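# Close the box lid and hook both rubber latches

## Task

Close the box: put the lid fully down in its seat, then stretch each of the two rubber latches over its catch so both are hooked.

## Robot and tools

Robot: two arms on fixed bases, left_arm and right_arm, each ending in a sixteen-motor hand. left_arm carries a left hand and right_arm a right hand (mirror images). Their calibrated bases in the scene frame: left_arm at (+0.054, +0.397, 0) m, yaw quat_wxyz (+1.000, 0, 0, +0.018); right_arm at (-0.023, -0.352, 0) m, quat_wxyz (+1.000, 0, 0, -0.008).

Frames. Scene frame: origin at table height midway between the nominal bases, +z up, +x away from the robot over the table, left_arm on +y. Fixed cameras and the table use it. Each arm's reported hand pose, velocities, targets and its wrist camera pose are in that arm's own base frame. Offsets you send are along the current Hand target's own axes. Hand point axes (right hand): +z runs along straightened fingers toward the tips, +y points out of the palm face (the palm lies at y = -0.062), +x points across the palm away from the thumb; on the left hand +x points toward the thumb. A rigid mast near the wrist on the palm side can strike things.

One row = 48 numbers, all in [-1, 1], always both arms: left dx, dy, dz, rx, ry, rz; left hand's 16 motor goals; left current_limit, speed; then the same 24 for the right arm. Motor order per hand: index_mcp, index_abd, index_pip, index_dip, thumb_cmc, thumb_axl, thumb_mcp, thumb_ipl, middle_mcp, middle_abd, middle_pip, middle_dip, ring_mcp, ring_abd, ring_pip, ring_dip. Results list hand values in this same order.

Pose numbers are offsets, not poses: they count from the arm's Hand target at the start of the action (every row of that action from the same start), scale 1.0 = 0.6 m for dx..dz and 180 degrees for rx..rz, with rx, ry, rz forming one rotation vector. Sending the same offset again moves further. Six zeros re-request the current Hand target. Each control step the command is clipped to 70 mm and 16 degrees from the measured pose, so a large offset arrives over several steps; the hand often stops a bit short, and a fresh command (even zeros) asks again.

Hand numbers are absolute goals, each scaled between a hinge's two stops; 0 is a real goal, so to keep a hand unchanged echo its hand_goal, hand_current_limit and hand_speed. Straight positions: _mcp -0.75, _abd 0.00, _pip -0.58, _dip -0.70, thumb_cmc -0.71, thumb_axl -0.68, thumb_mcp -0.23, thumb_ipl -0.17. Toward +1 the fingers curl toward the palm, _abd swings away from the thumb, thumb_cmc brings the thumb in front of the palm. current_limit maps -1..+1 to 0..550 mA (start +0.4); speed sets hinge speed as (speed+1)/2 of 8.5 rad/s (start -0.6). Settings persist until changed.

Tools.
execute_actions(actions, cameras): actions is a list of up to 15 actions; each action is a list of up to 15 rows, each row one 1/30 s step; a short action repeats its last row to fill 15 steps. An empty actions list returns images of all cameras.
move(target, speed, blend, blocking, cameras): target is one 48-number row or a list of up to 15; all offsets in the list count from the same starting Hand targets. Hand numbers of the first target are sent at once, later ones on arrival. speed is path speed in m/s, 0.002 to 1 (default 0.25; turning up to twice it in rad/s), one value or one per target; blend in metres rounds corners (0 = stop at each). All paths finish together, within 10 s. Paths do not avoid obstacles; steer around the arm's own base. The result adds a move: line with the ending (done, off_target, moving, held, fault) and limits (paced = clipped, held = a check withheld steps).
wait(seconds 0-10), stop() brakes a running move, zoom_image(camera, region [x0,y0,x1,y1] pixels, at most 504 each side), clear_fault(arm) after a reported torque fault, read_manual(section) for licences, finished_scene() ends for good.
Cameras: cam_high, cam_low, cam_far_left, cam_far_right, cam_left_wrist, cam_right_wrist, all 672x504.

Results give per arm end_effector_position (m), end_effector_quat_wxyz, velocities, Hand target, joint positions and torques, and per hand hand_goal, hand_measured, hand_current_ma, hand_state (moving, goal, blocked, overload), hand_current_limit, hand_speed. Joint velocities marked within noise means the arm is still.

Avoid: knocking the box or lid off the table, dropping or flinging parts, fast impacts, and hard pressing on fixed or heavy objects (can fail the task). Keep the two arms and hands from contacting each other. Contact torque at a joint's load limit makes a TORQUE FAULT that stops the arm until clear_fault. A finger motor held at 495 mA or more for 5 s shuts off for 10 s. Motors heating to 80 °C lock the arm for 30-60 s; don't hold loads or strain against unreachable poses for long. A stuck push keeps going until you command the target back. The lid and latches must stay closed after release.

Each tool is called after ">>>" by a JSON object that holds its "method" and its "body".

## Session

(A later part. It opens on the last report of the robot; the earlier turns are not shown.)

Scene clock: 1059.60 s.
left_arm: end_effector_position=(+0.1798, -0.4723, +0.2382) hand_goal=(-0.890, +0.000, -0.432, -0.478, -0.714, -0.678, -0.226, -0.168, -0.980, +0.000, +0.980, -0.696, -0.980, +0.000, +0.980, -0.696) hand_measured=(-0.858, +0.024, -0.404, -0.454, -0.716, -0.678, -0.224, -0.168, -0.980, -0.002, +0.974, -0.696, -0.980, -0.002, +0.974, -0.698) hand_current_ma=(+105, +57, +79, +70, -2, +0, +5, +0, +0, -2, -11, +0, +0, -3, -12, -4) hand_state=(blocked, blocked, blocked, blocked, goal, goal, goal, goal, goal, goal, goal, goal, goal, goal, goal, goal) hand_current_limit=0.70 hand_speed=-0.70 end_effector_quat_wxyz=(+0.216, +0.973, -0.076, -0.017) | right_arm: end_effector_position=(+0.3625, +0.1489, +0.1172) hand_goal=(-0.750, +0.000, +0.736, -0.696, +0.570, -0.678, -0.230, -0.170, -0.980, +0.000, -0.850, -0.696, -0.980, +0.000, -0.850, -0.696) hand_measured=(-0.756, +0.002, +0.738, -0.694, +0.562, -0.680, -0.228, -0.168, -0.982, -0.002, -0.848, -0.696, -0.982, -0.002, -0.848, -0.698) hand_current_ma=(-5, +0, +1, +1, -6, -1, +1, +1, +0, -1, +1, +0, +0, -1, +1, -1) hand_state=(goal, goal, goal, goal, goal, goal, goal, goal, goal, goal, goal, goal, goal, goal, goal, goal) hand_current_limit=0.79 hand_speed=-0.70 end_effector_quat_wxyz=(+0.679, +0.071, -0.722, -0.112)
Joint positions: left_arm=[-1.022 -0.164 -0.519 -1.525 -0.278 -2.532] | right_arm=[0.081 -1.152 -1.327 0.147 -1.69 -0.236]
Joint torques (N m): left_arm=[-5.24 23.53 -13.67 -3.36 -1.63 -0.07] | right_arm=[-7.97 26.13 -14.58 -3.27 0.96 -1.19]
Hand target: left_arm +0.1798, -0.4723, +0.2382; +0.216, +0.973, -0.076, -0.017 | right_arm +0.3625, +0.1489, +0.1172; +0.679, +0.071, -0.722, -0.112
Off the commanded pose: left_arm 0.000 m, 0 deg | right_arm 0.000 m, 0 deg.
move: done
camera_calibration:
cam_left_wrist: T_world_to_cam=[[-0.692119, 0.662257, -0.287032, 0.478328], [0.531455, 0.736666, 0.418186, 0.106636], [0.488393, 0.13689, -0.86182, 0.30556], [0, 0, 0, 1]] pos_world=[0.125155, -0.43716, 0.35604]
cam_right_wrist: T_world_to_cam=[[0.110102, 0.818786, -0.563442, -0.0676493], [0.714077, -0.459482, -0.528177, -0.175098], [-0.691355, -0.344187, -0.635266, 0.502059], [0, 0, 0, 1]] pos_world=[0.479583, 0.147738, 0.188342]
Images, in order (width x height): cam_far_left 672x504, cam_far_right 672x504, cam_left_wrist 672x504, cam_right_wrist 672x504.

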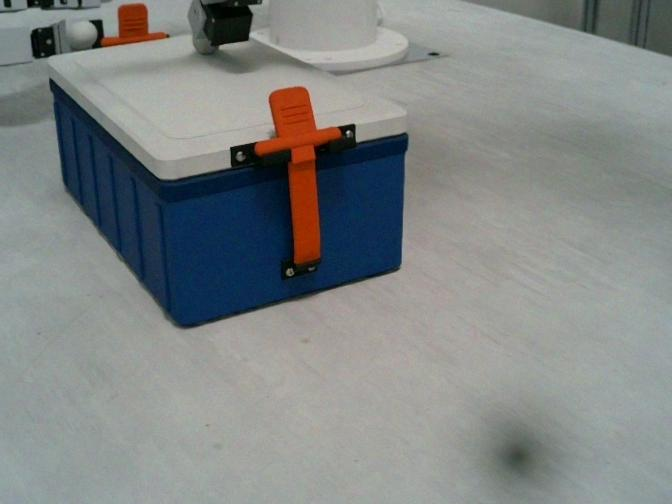

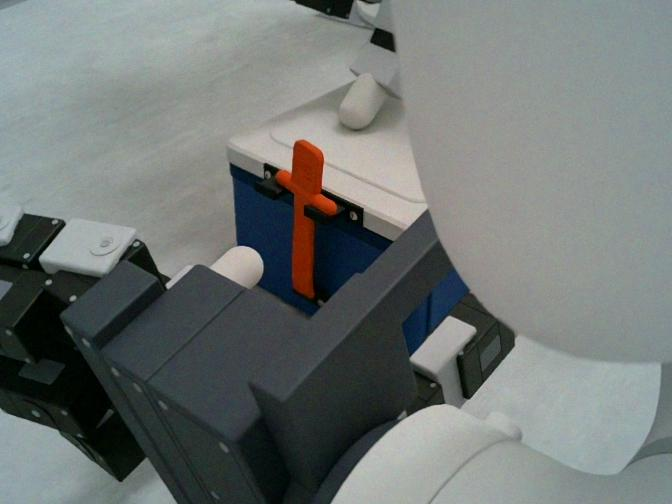

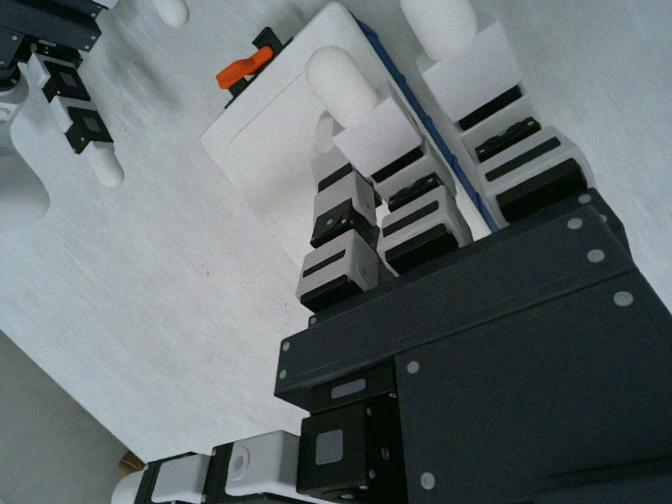

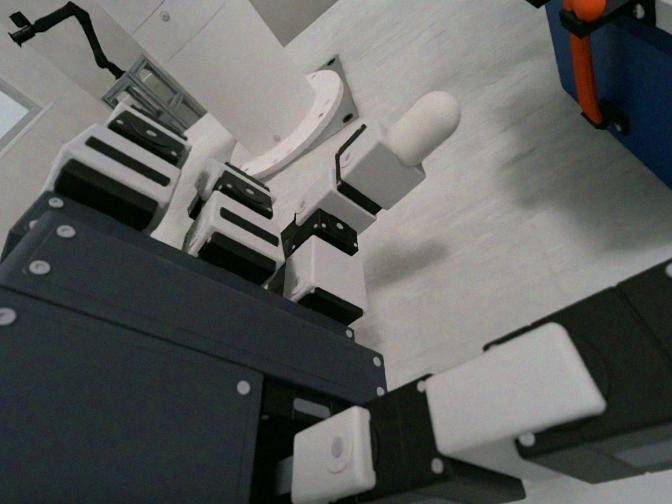

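>>> {"method": "move", "body": {"target": [[0,0.0070,-0.0151,0,0,0,-0.89,0,-0.431,-0.478,-0.714,-0.678,-0.226,-0.168,-0.98,0,0.98,-0.696,-0.98,0,0.98,-0.696,0.7,-0.7, 0.0213,-0.0795,-0.0053,0,0,0,-0.75,0,0.737,-0.696,0.571,-0.678,-0.23,-0.17,-0.98,0,-0.85,-0.696,-0.98,0,-0.85,-0.696,0.79,-0.7],[0,0.0423,-0.0906,0,0,0,-0.89,0,-0.431,-0.478,-0.714,-0.678,-0.226,-0.168,-0.98,0,0.98,-0.696,-0.98,0,0.98,-0.696,0.7,-0.7, 0.0213,-0.0795,-0.0053,0,0,0,-0.75,0,0.737,-0.696,0.571,-0.678,-0.23,-0.17,-0.98,0,-0.85,-0.696,-0.98,0,-0.85,-0.696,0.79,-0.7]], "speed": 0.06, "cameras": ["cam_left_wrist", "cam_far_right", "cam_far_left", "cam_high"]}}

>>> {"method": "zoom_image", "body": {"camera": "cam_far_right", "region": [220, 130, 420, 330]}}

>>> {"method": "zoom_image", "body": {"camera": "cam_far_left", "region": [210, 60, 420, 220]}}

Scene clock: 1071.03 s.
left_arm: end_effector_position=(+0.1798, -0.4722, +0.2982) hand_goal=(-0.890, +0.000, -0.432, -0.478, -0.714, -0.678, -0.226, -0.168, -0.980, +0.000, +0.980, -0.696, -0.980, +0.000, +0.980, -0.696) hand_measured=(-0.890, +0.002, -0.430, -0.476, -0.716, -0.678, -0.224, -0.168, -0.980, -0.002, +0.974, -0.696, -0.980, -0.002, +0.974, -0.698) hand_current_ma=(+1, +5, +2, +4, -2, +0, +5, +0, +0, -2, -11, +0, +0, -3, -12, -4) hand_state=(goal, goal, goal, goal, goal, goal, goal, goal, goal, goal, goal, goal, goal, goal, goal, goal) hand_current_limit=0.70 hand_speed=-0.70 end_effector_quat_wxyz=(+0.216, +0.973, -0.076, -0.017) | right_arm: end_effector_position=(+0.3624, +0.0994, +0.1173) hand_goal=(-0.750, +0.000, +0.736, -0.696, +0.570, -0.678, -0.230, -0.170, -0.980, +0.000, -0.850, -0.696, -0.980, +0.000, -0.850, -0.696) hand_measured=(-0.756, +0.002, +0.738, -0.694, +0.562, -0.680, -0.228, -0.168, -0.982, -0.002, -0.848, -0.696, -0.982, -0.002, -0.848, -0.698) hand_current_ma=(-5, +0, +1, +1, -6, -1, +1, +1, +0, -1, +1, +0, +0, -1, +1, -1) hand_state=(goal, goal, goal, goal, goal, goal, goal, goal, goal, goal, goal, goal, goal, goal, goal, goal) hand_current_limit=0.79 hand_speed=-0.70 end_effector_quat_wxyz=(+0.679, +0.071, -0.722, -0.112)
Joint positions: left_arm=[-1.022 -0.021 -0.549 -0.996 -0.333 -3.085] | right_arm=[-0.005 -1.15 -1.32 0.061 -1.687 -0.251]
Joint torques (N m): left_arm=[-7.2 26.82 -18.05 3.79 -3.09 -0.59] | right_arm=[-8.58 42.07 -12.72 -3.09 -2.63 -1.07]
Hand target: left_arm +0.1798, -0.4722, +0.2982; +0.216, +0.973, -0.076, -0.017 | right_arm +0.3624, +0.0994, +0.1173; +0.679, +0.071, -0.722, -0.112
Off the commanded pose: left_arm 0.000 m, 0 deg | right_arm 0.000 m, 0 deg.
move: done
camera_calibration:
cam_left_wrist: T_world_to_cam=[[-0.692191, 0.662157, -0.287088, 0.49554], [0.531361, 0.736756, 0.418147, 0.0816114], [0.488393, 0.13689, -0.86182, 0.35727], [0, 0, 0, 1]] pos_world=[0.125155, -0.43716, 0.41604]
Images, in order (width x height): cam_high 672x504, cam_far_left 672x504, cam_far_right 672x504, cam_left_wrist 672x504.

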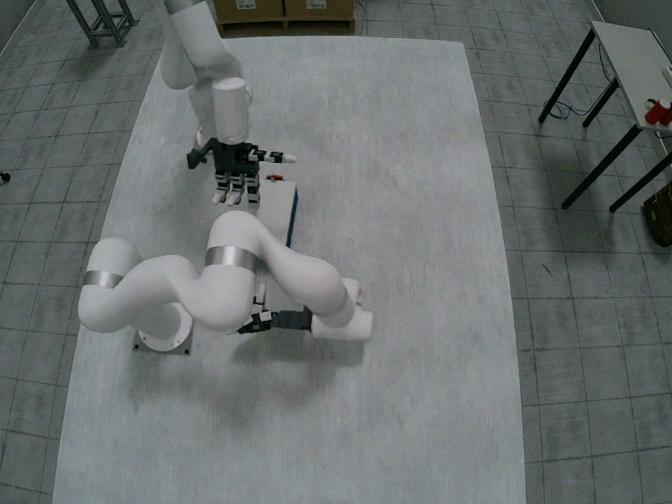

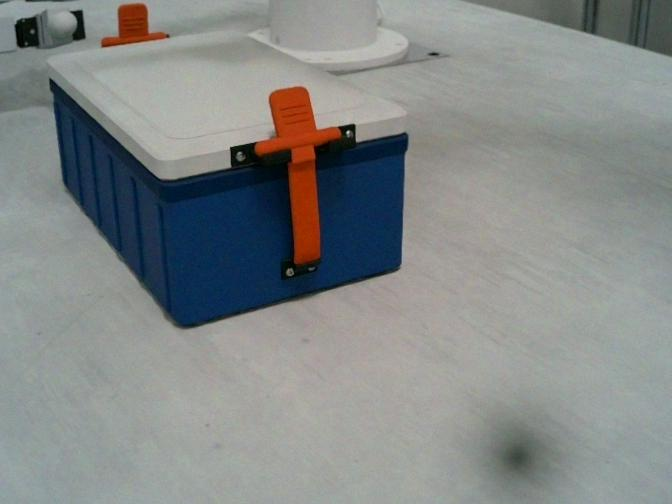

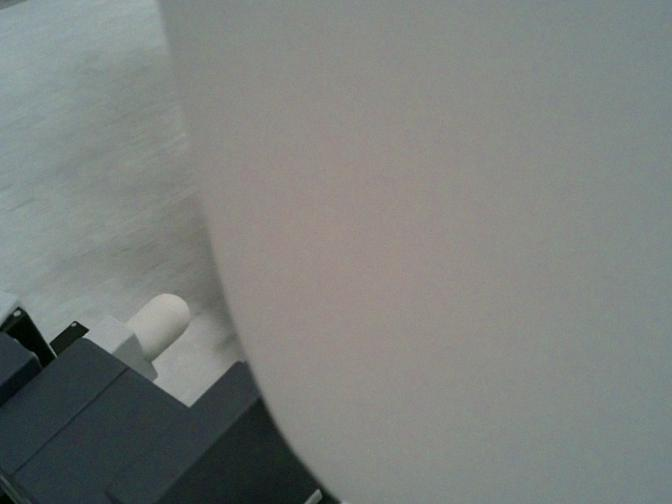

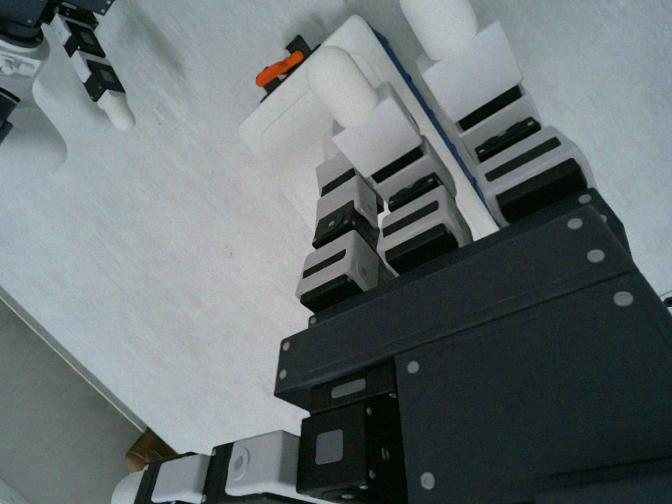

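Scaled by 2.520 from the camera's 672x504 image, which has a finer 960x720 frame.

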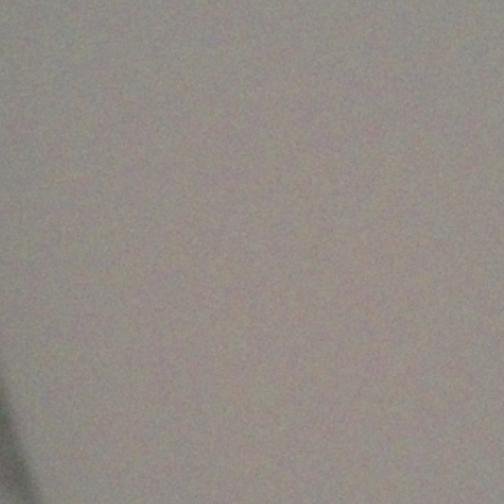

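Scaled by 2.400 from the camera's 672x504 image, which has a finer 960x720 frame.

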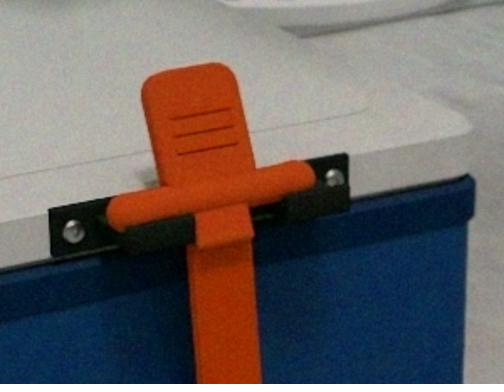

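>>> {"method": "move", "body": {"target": [[0,0.0352,-0.0755,0,0,0,-0.89,0,-0.431,-0.478,-0.714,-0.678,-0.226,-0.168,-0.98,0,0.98,-0.696,-0.98,0,0.98,-0.696,0.7,-0.7, 0.2412,0.0646,-0.0131,0,0,0,-0.75,0,0.737,-0.696,0.571,-0.678,-0.23,-0.17,-0.98,0,-0.85,-0.696,-0.98,0,-0.85,-0.696,0.79,-0.7],[0,0.0352,-0.0755,0,0,0,-0.89,0,-0.431,-0.478,-0.714,-0.678,-0.226,-0.168,-0.98,0,0.98,-0.696,-0.98,0,0.98,-0.696,0.7,-0.7, 0.2650,0.034,0.2200,0,0,0,-0.75,0,0.737,-0.696,0.571,-0.678,-0.23,-0.17,-0.98,0,-0.85,-0.696,-0.98,0,-0.85,-0.696,0.79,-0.7]], "speed": 0.15, "blend": [0.03,0], "cameras": ["all"]}}

>>> {"method": "zoom_image", "body": {"camera": "cam_far_right", "region": [220, 130, 420, 330]}}

>>> {"method": "zoom_image", "body": {"camera": "cam_low", "region": [320, 120, 500, 220]}}

Scene clock: 1075.77 s.
left_arm: end_effector_position=(+0.1797, -0.4722, +0.3482) hand_goal=(-0.890, +0.000, -0.432, -0.478, -0.714, -0.678, -0.226, -0.168, -0.980, +0.000, +0.980, -0.696, -0.980, +0.000, +0.980, -0.696) hand_measured=(-0.890, +0.002, -0.430, -0.476, -0.716, -0.678, -0.224, -0.168, -0.980, -0.002, +0.974, -0.696, -0.980, -0.002, +0.974, -0.698) hand_current_ma=(+1, +5, +2, +4, -2, +0, +5, +0, +0, -2, -11, +0, +0, -3, -12, -4) hand_state=(goal, goal, goal, goal, goal, goal, goal, goal, goal, goal, goal, goal, goal, goal, goal, goal) hand_current_limit=0.70 hand_speed=-0.70 end_effector_quat_wxyz=(+0.216, +0.973, -0.076, -0.017) | right_arm: end_effector_position=(+0.2211, +0.0871, +0.2689) hand_goal=(-0.750, +0.000, +0.736, -0.696, +0.570, -0.678, -0.230, -0.170, -0.980, +0.000, -0.850, -0.696, -0.980, +0.000, -0.850, -0.696) hand_measured=(-0.756, +0.000, +0.738, -0.694, +0.562, -0.680, -0.228, -0.168, -0.982, -0.002, -0.848, -0.696, -0.982, -0.002, -0.848, -0.698) hand_current_ma=(-5, +0, +1, +1, -6, -1, +1, +1, +0, -1, +1, +0, +0, -1, +1, -1) hand_state=(goal, goal, goal, goal, goal, goal, goal, goal, goal, goal, goal, goal, goal, goal, goal, goal) hand_current_limit=0.79 hand_speed=-0.70 end_effector_quat_wxyz=(+0.679, +0.071, -0.722, -0.112)
Joint positions: left_arm=[-1.022 0.075 -0.593 -0.727 -0.425 -3.374] | right_arm=[-0.034 -0.62 -0.761 0.031 -1.658 -0.257]
Joint torques (N m): left_arm=[-7.25 25.45 -19.15 3.22 -2.85 -0.6] | right_arm=[-8.92 34.28 -3.74 -3.6 0.96 -1.2]
Hand target: left_arm +0.1797, -0.4722, +0.3482; +0.216, +0.973, -0.076, -0.017 | right_arm +0.2210, +0.0871, +0.2689; +0.679, +0.071, -0.722, -0.112
Off the commanded pose: left_arm 0.000 m, 0 deg | right_arm 0.000 m, 0 deg.
move: done
camera_calibration:
cam_left_wrist: T_world_to_cam=[[-0.692119, 0.662257, -0.287032, 0.509836], [0.531455, 0.736666, 0.418186, 0.0605616], [0.488393, 0.13689, -0.86182, 0.400347], [0, 0, 0, 1]] pos_world=[0.125155, -0.43706, 0.46604]
cam_right_wrist: T_world_to_cam=[[0.110045, 0.818758, -0.563493, 0.0840443], [0.714109, -0.459466, -0.528148, -0.02235], [-0.691331, -0.344276, -0.635244, 0.479323], [0, 0, 0, 1]] pos_world=[0.338083, 0.0859382, 0.340042]

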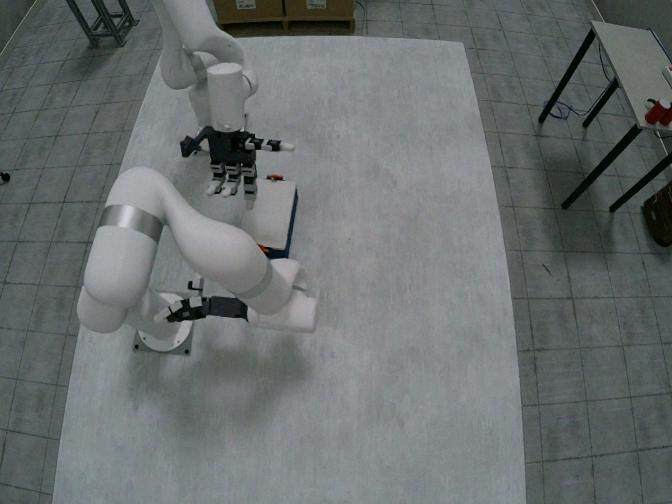

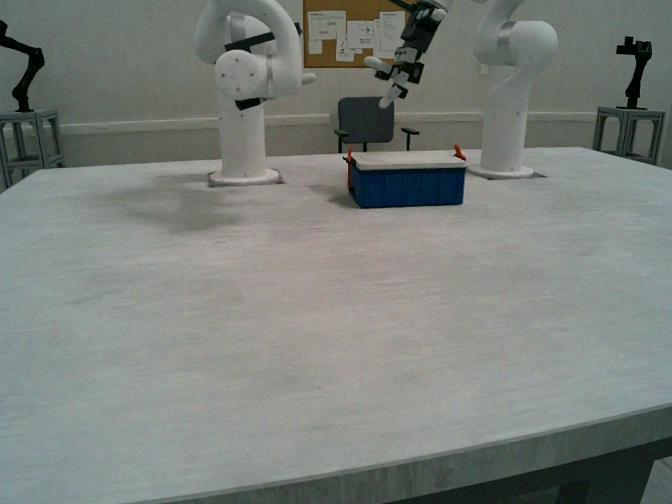

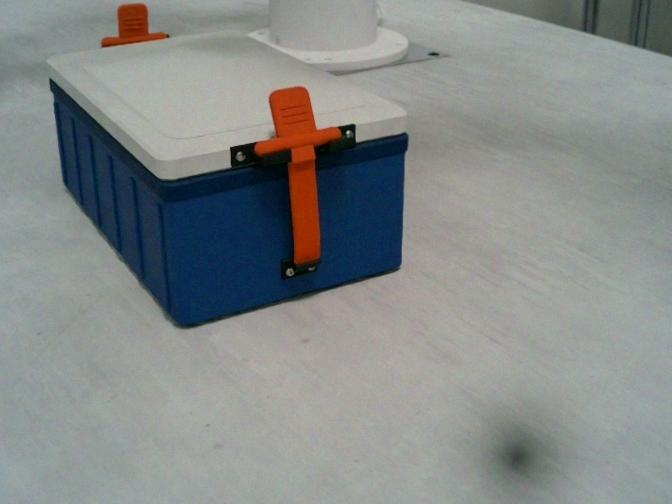

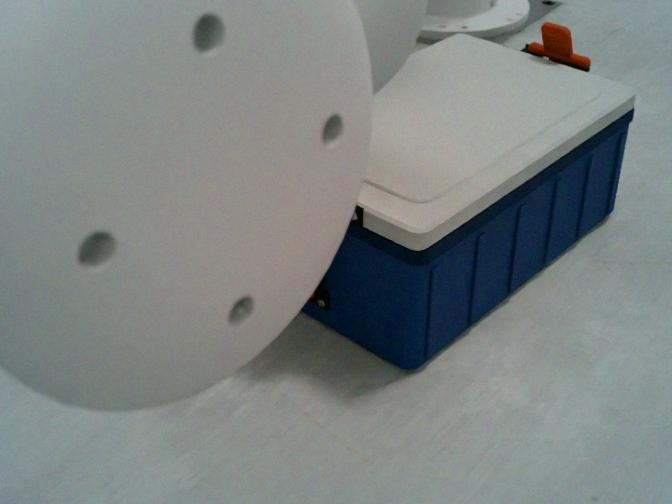

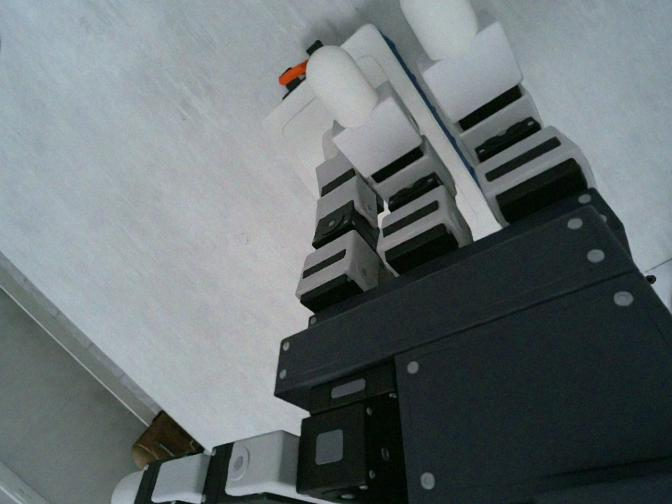

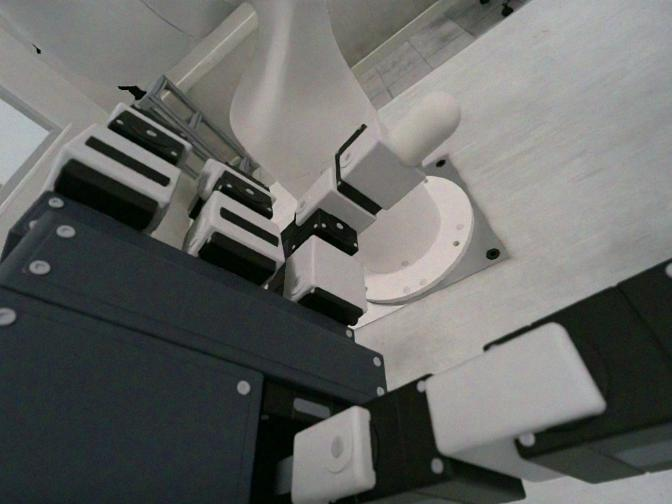

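Scaled by 2.520 from the camera's 672x504 image, which has a finer 960x720 frame.

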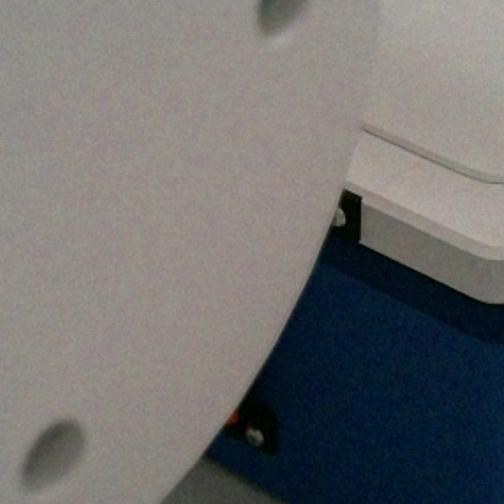

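Scaled by 2.800 from the camera's 672x504 image, which has a finer 960x720 frame.

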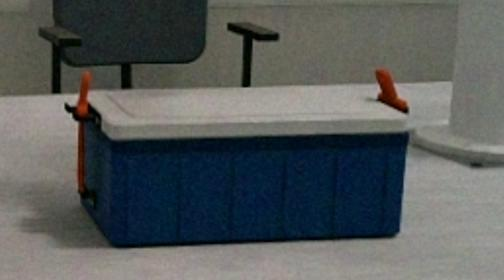

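>>> {"method": "move", "body": {"target": [0,0,0,0,0,0,-0.89,0,-0.431,-0.478,-0.714,-0.678,-0.226,-0.168,-0.98,0,0.98,-0.696,-0.98,0,0.98,-0.696,0.7,-0.7, 0.2412,0.0646,0.07,0,0,0,-0.75,0,0.737,-0.696,0.571,-0.678,-0.23,-0.17,-0.98,0,-0.85,-0.696,-0.98,0,-0.85,-0.696,0.79,-0.7], "speed": 0.15, "cameras": ["cam_far_right", "cam_far_left", "cam_left_wrist"]}}

>>> {"method": "zoom_image", "body": {"camera": "cam_far_right", "region": [220, 130, 420, 330]}}

>>> {"method": "zoom_image", "body": {"camera": "cam_far_left", "region": [80, 0, 180, 70]}}

Scene clock: 1078.50 s.
left_arm: end_effector_position=(+0.1797, -0.4722, +0.3482) hand_goal=(-0.890, +0.000, -0.432, -0.478, -0.714, -0.678, -0.226, -0.168, -0.980, +0.000, +0.980, -0.696, -0.980, +0.000, +0.980, -0.696) hand_measured=(-0.890, +0.002, -0.430, -0.476, -0.716, -0.678, -0.224, -0.168, -0.980, -0.002, +0.974, -0.696, -0.980, -0.002, +0.974, -0.698) hand_current_ma=(+1, +5, +2, +4, -2, +0, +5, +0, +0, -2, -11, +0, +0, -3, -12, -4) hand_state=(goal, goal, goal, goal, goal, goal, goal, goal, goal, goal, goal, goal, goal, goal, goal, goal) hand_current_limit=0.70 hand_speed=-0.70 end_effector_quat_wxyz=(+0.216, +0.973, -0.076, -0.017) | right_arm: end_effector_position=(+0.1893, +0.0893, +0.3618) hand_goal=(-0.750, +0.000, +0.736, -0.696, +0.570, -0.678, -0.230, -0.170, -0.980, +0.000, -0.850, -0.696, -0.980, +0.000, -0.850, -0.696) hand_measured=(-0.756, +0.000, +0.738, -0.694, +0.562, -0.680, -0.228, -0.168, -0.982, -0.002, -0.848, -0.696, -0.982, -0.002, -0.848, -0.698) hand_current_ma=(-4, +0, +1, +1, -6, -1, +1, +1, +0, -1, +1, +0, +0, -1, +1, -1) hand_state=(goal, goal, goal, goal, goal, goal, goal, goal, goal, goal, goal, goal, goal, goal, goal, goal) hand_current_limit=0.79 hand_speed=-0.70 end_effector_quat_wxyz=(+0.679, +0.071, -0.722, -0.112)
Joint positions: left_arm=[-1.022 0.075 -0.593 -0.727 -0.425 -3.374] | right_arm=[-0.032 -0.336 -0.651 0.034 -1.832 -0.251]
Joint torques (N m): left_arm=[-6.91 25.15 -18.95 2.93 -2.69 -0.55] | right_arm=[-7.39 13.3 -16.37 -3.81 1.01 -1.08]
Hand target: left_arm +0.1797, -0.4722, +0.3482; +0.216, +0.973, -0.076, -0.017 | right_arm +0.1893, +0.0892, +0.3617; +0.679, +0.071, -0.722, -0.112 (not the last commanded pose)
Off the commanded pose: left_arm 0.000 m, 0 deg | right_arm 0.057 m, 0 deg.
move: held (right_arm; a check stopped the path); limits=held
pose unreachable (right arm): on one or more control steps of this call, first in action 0 (counted from 0), this arm could not follow its commanded pose, so it was not sent that pose on those steps. It may still have moved: this result reports where it is.
cause: moving toward the commanded pose would bring two parts of the arm too close to each other (joints 3 (elbow) to 6 (wrist roll) lie between them).
camera_calibration:
cam_left_wrist: T_world_to_cam=[[-0.692119, 0.662257, -0.287032, 0.509836], [0.531455, 0.736666, 0.418186, 0.0605616], [0.488393, 0.13689, -0.86182, 0.400347], [0, 0, 0, 1]] pos_world=[0.125155, -0.43706, 0.46604]
Images, in order (width x height): cam_far_left 672x504, cam_far_right 672x504, cam_left_wrist 672x504.

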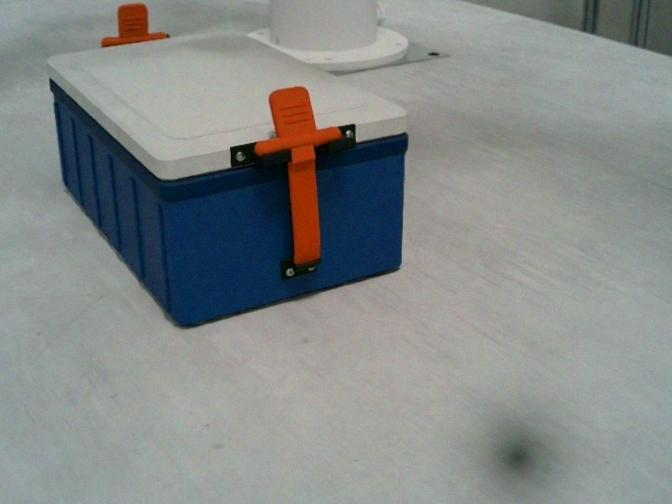

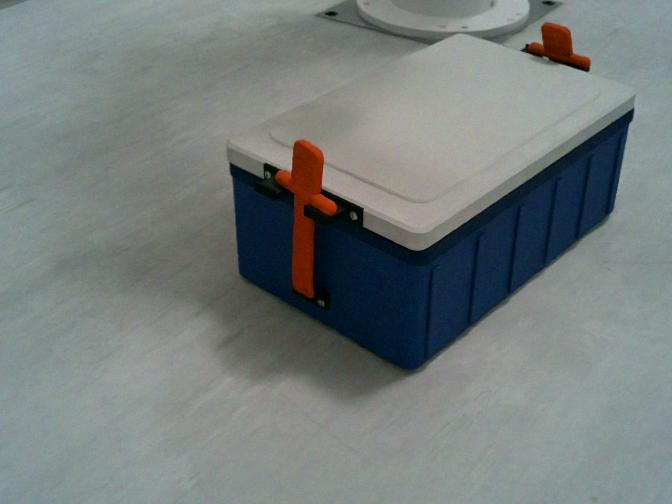

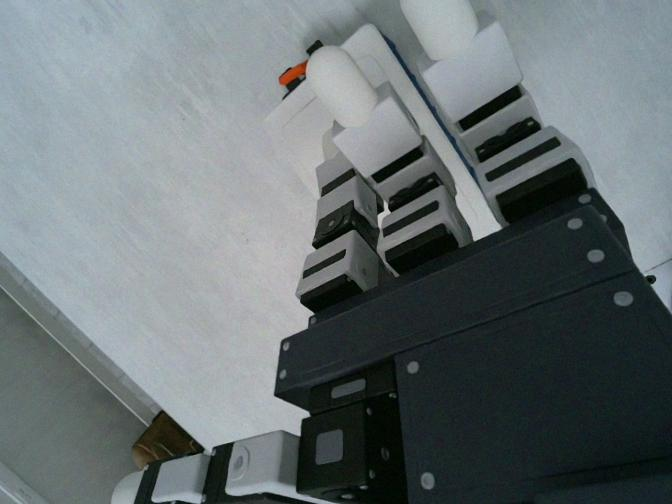

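Scaled by 2.520 from the camera's 672x504 image, which has a finer 960x720 frame.

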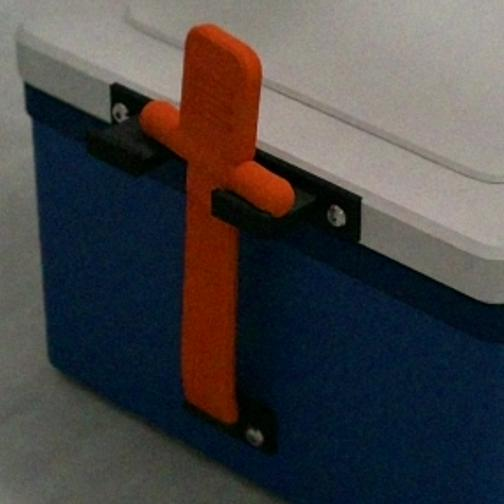

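Scaled by 5.040 from the camera's 672x504 image, which has a finer 960x720 frame.

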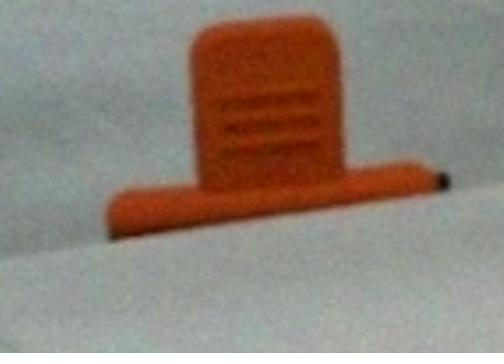

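>>> {"method": "finished_scene", "body": {}}

The scene is finished: the task was done.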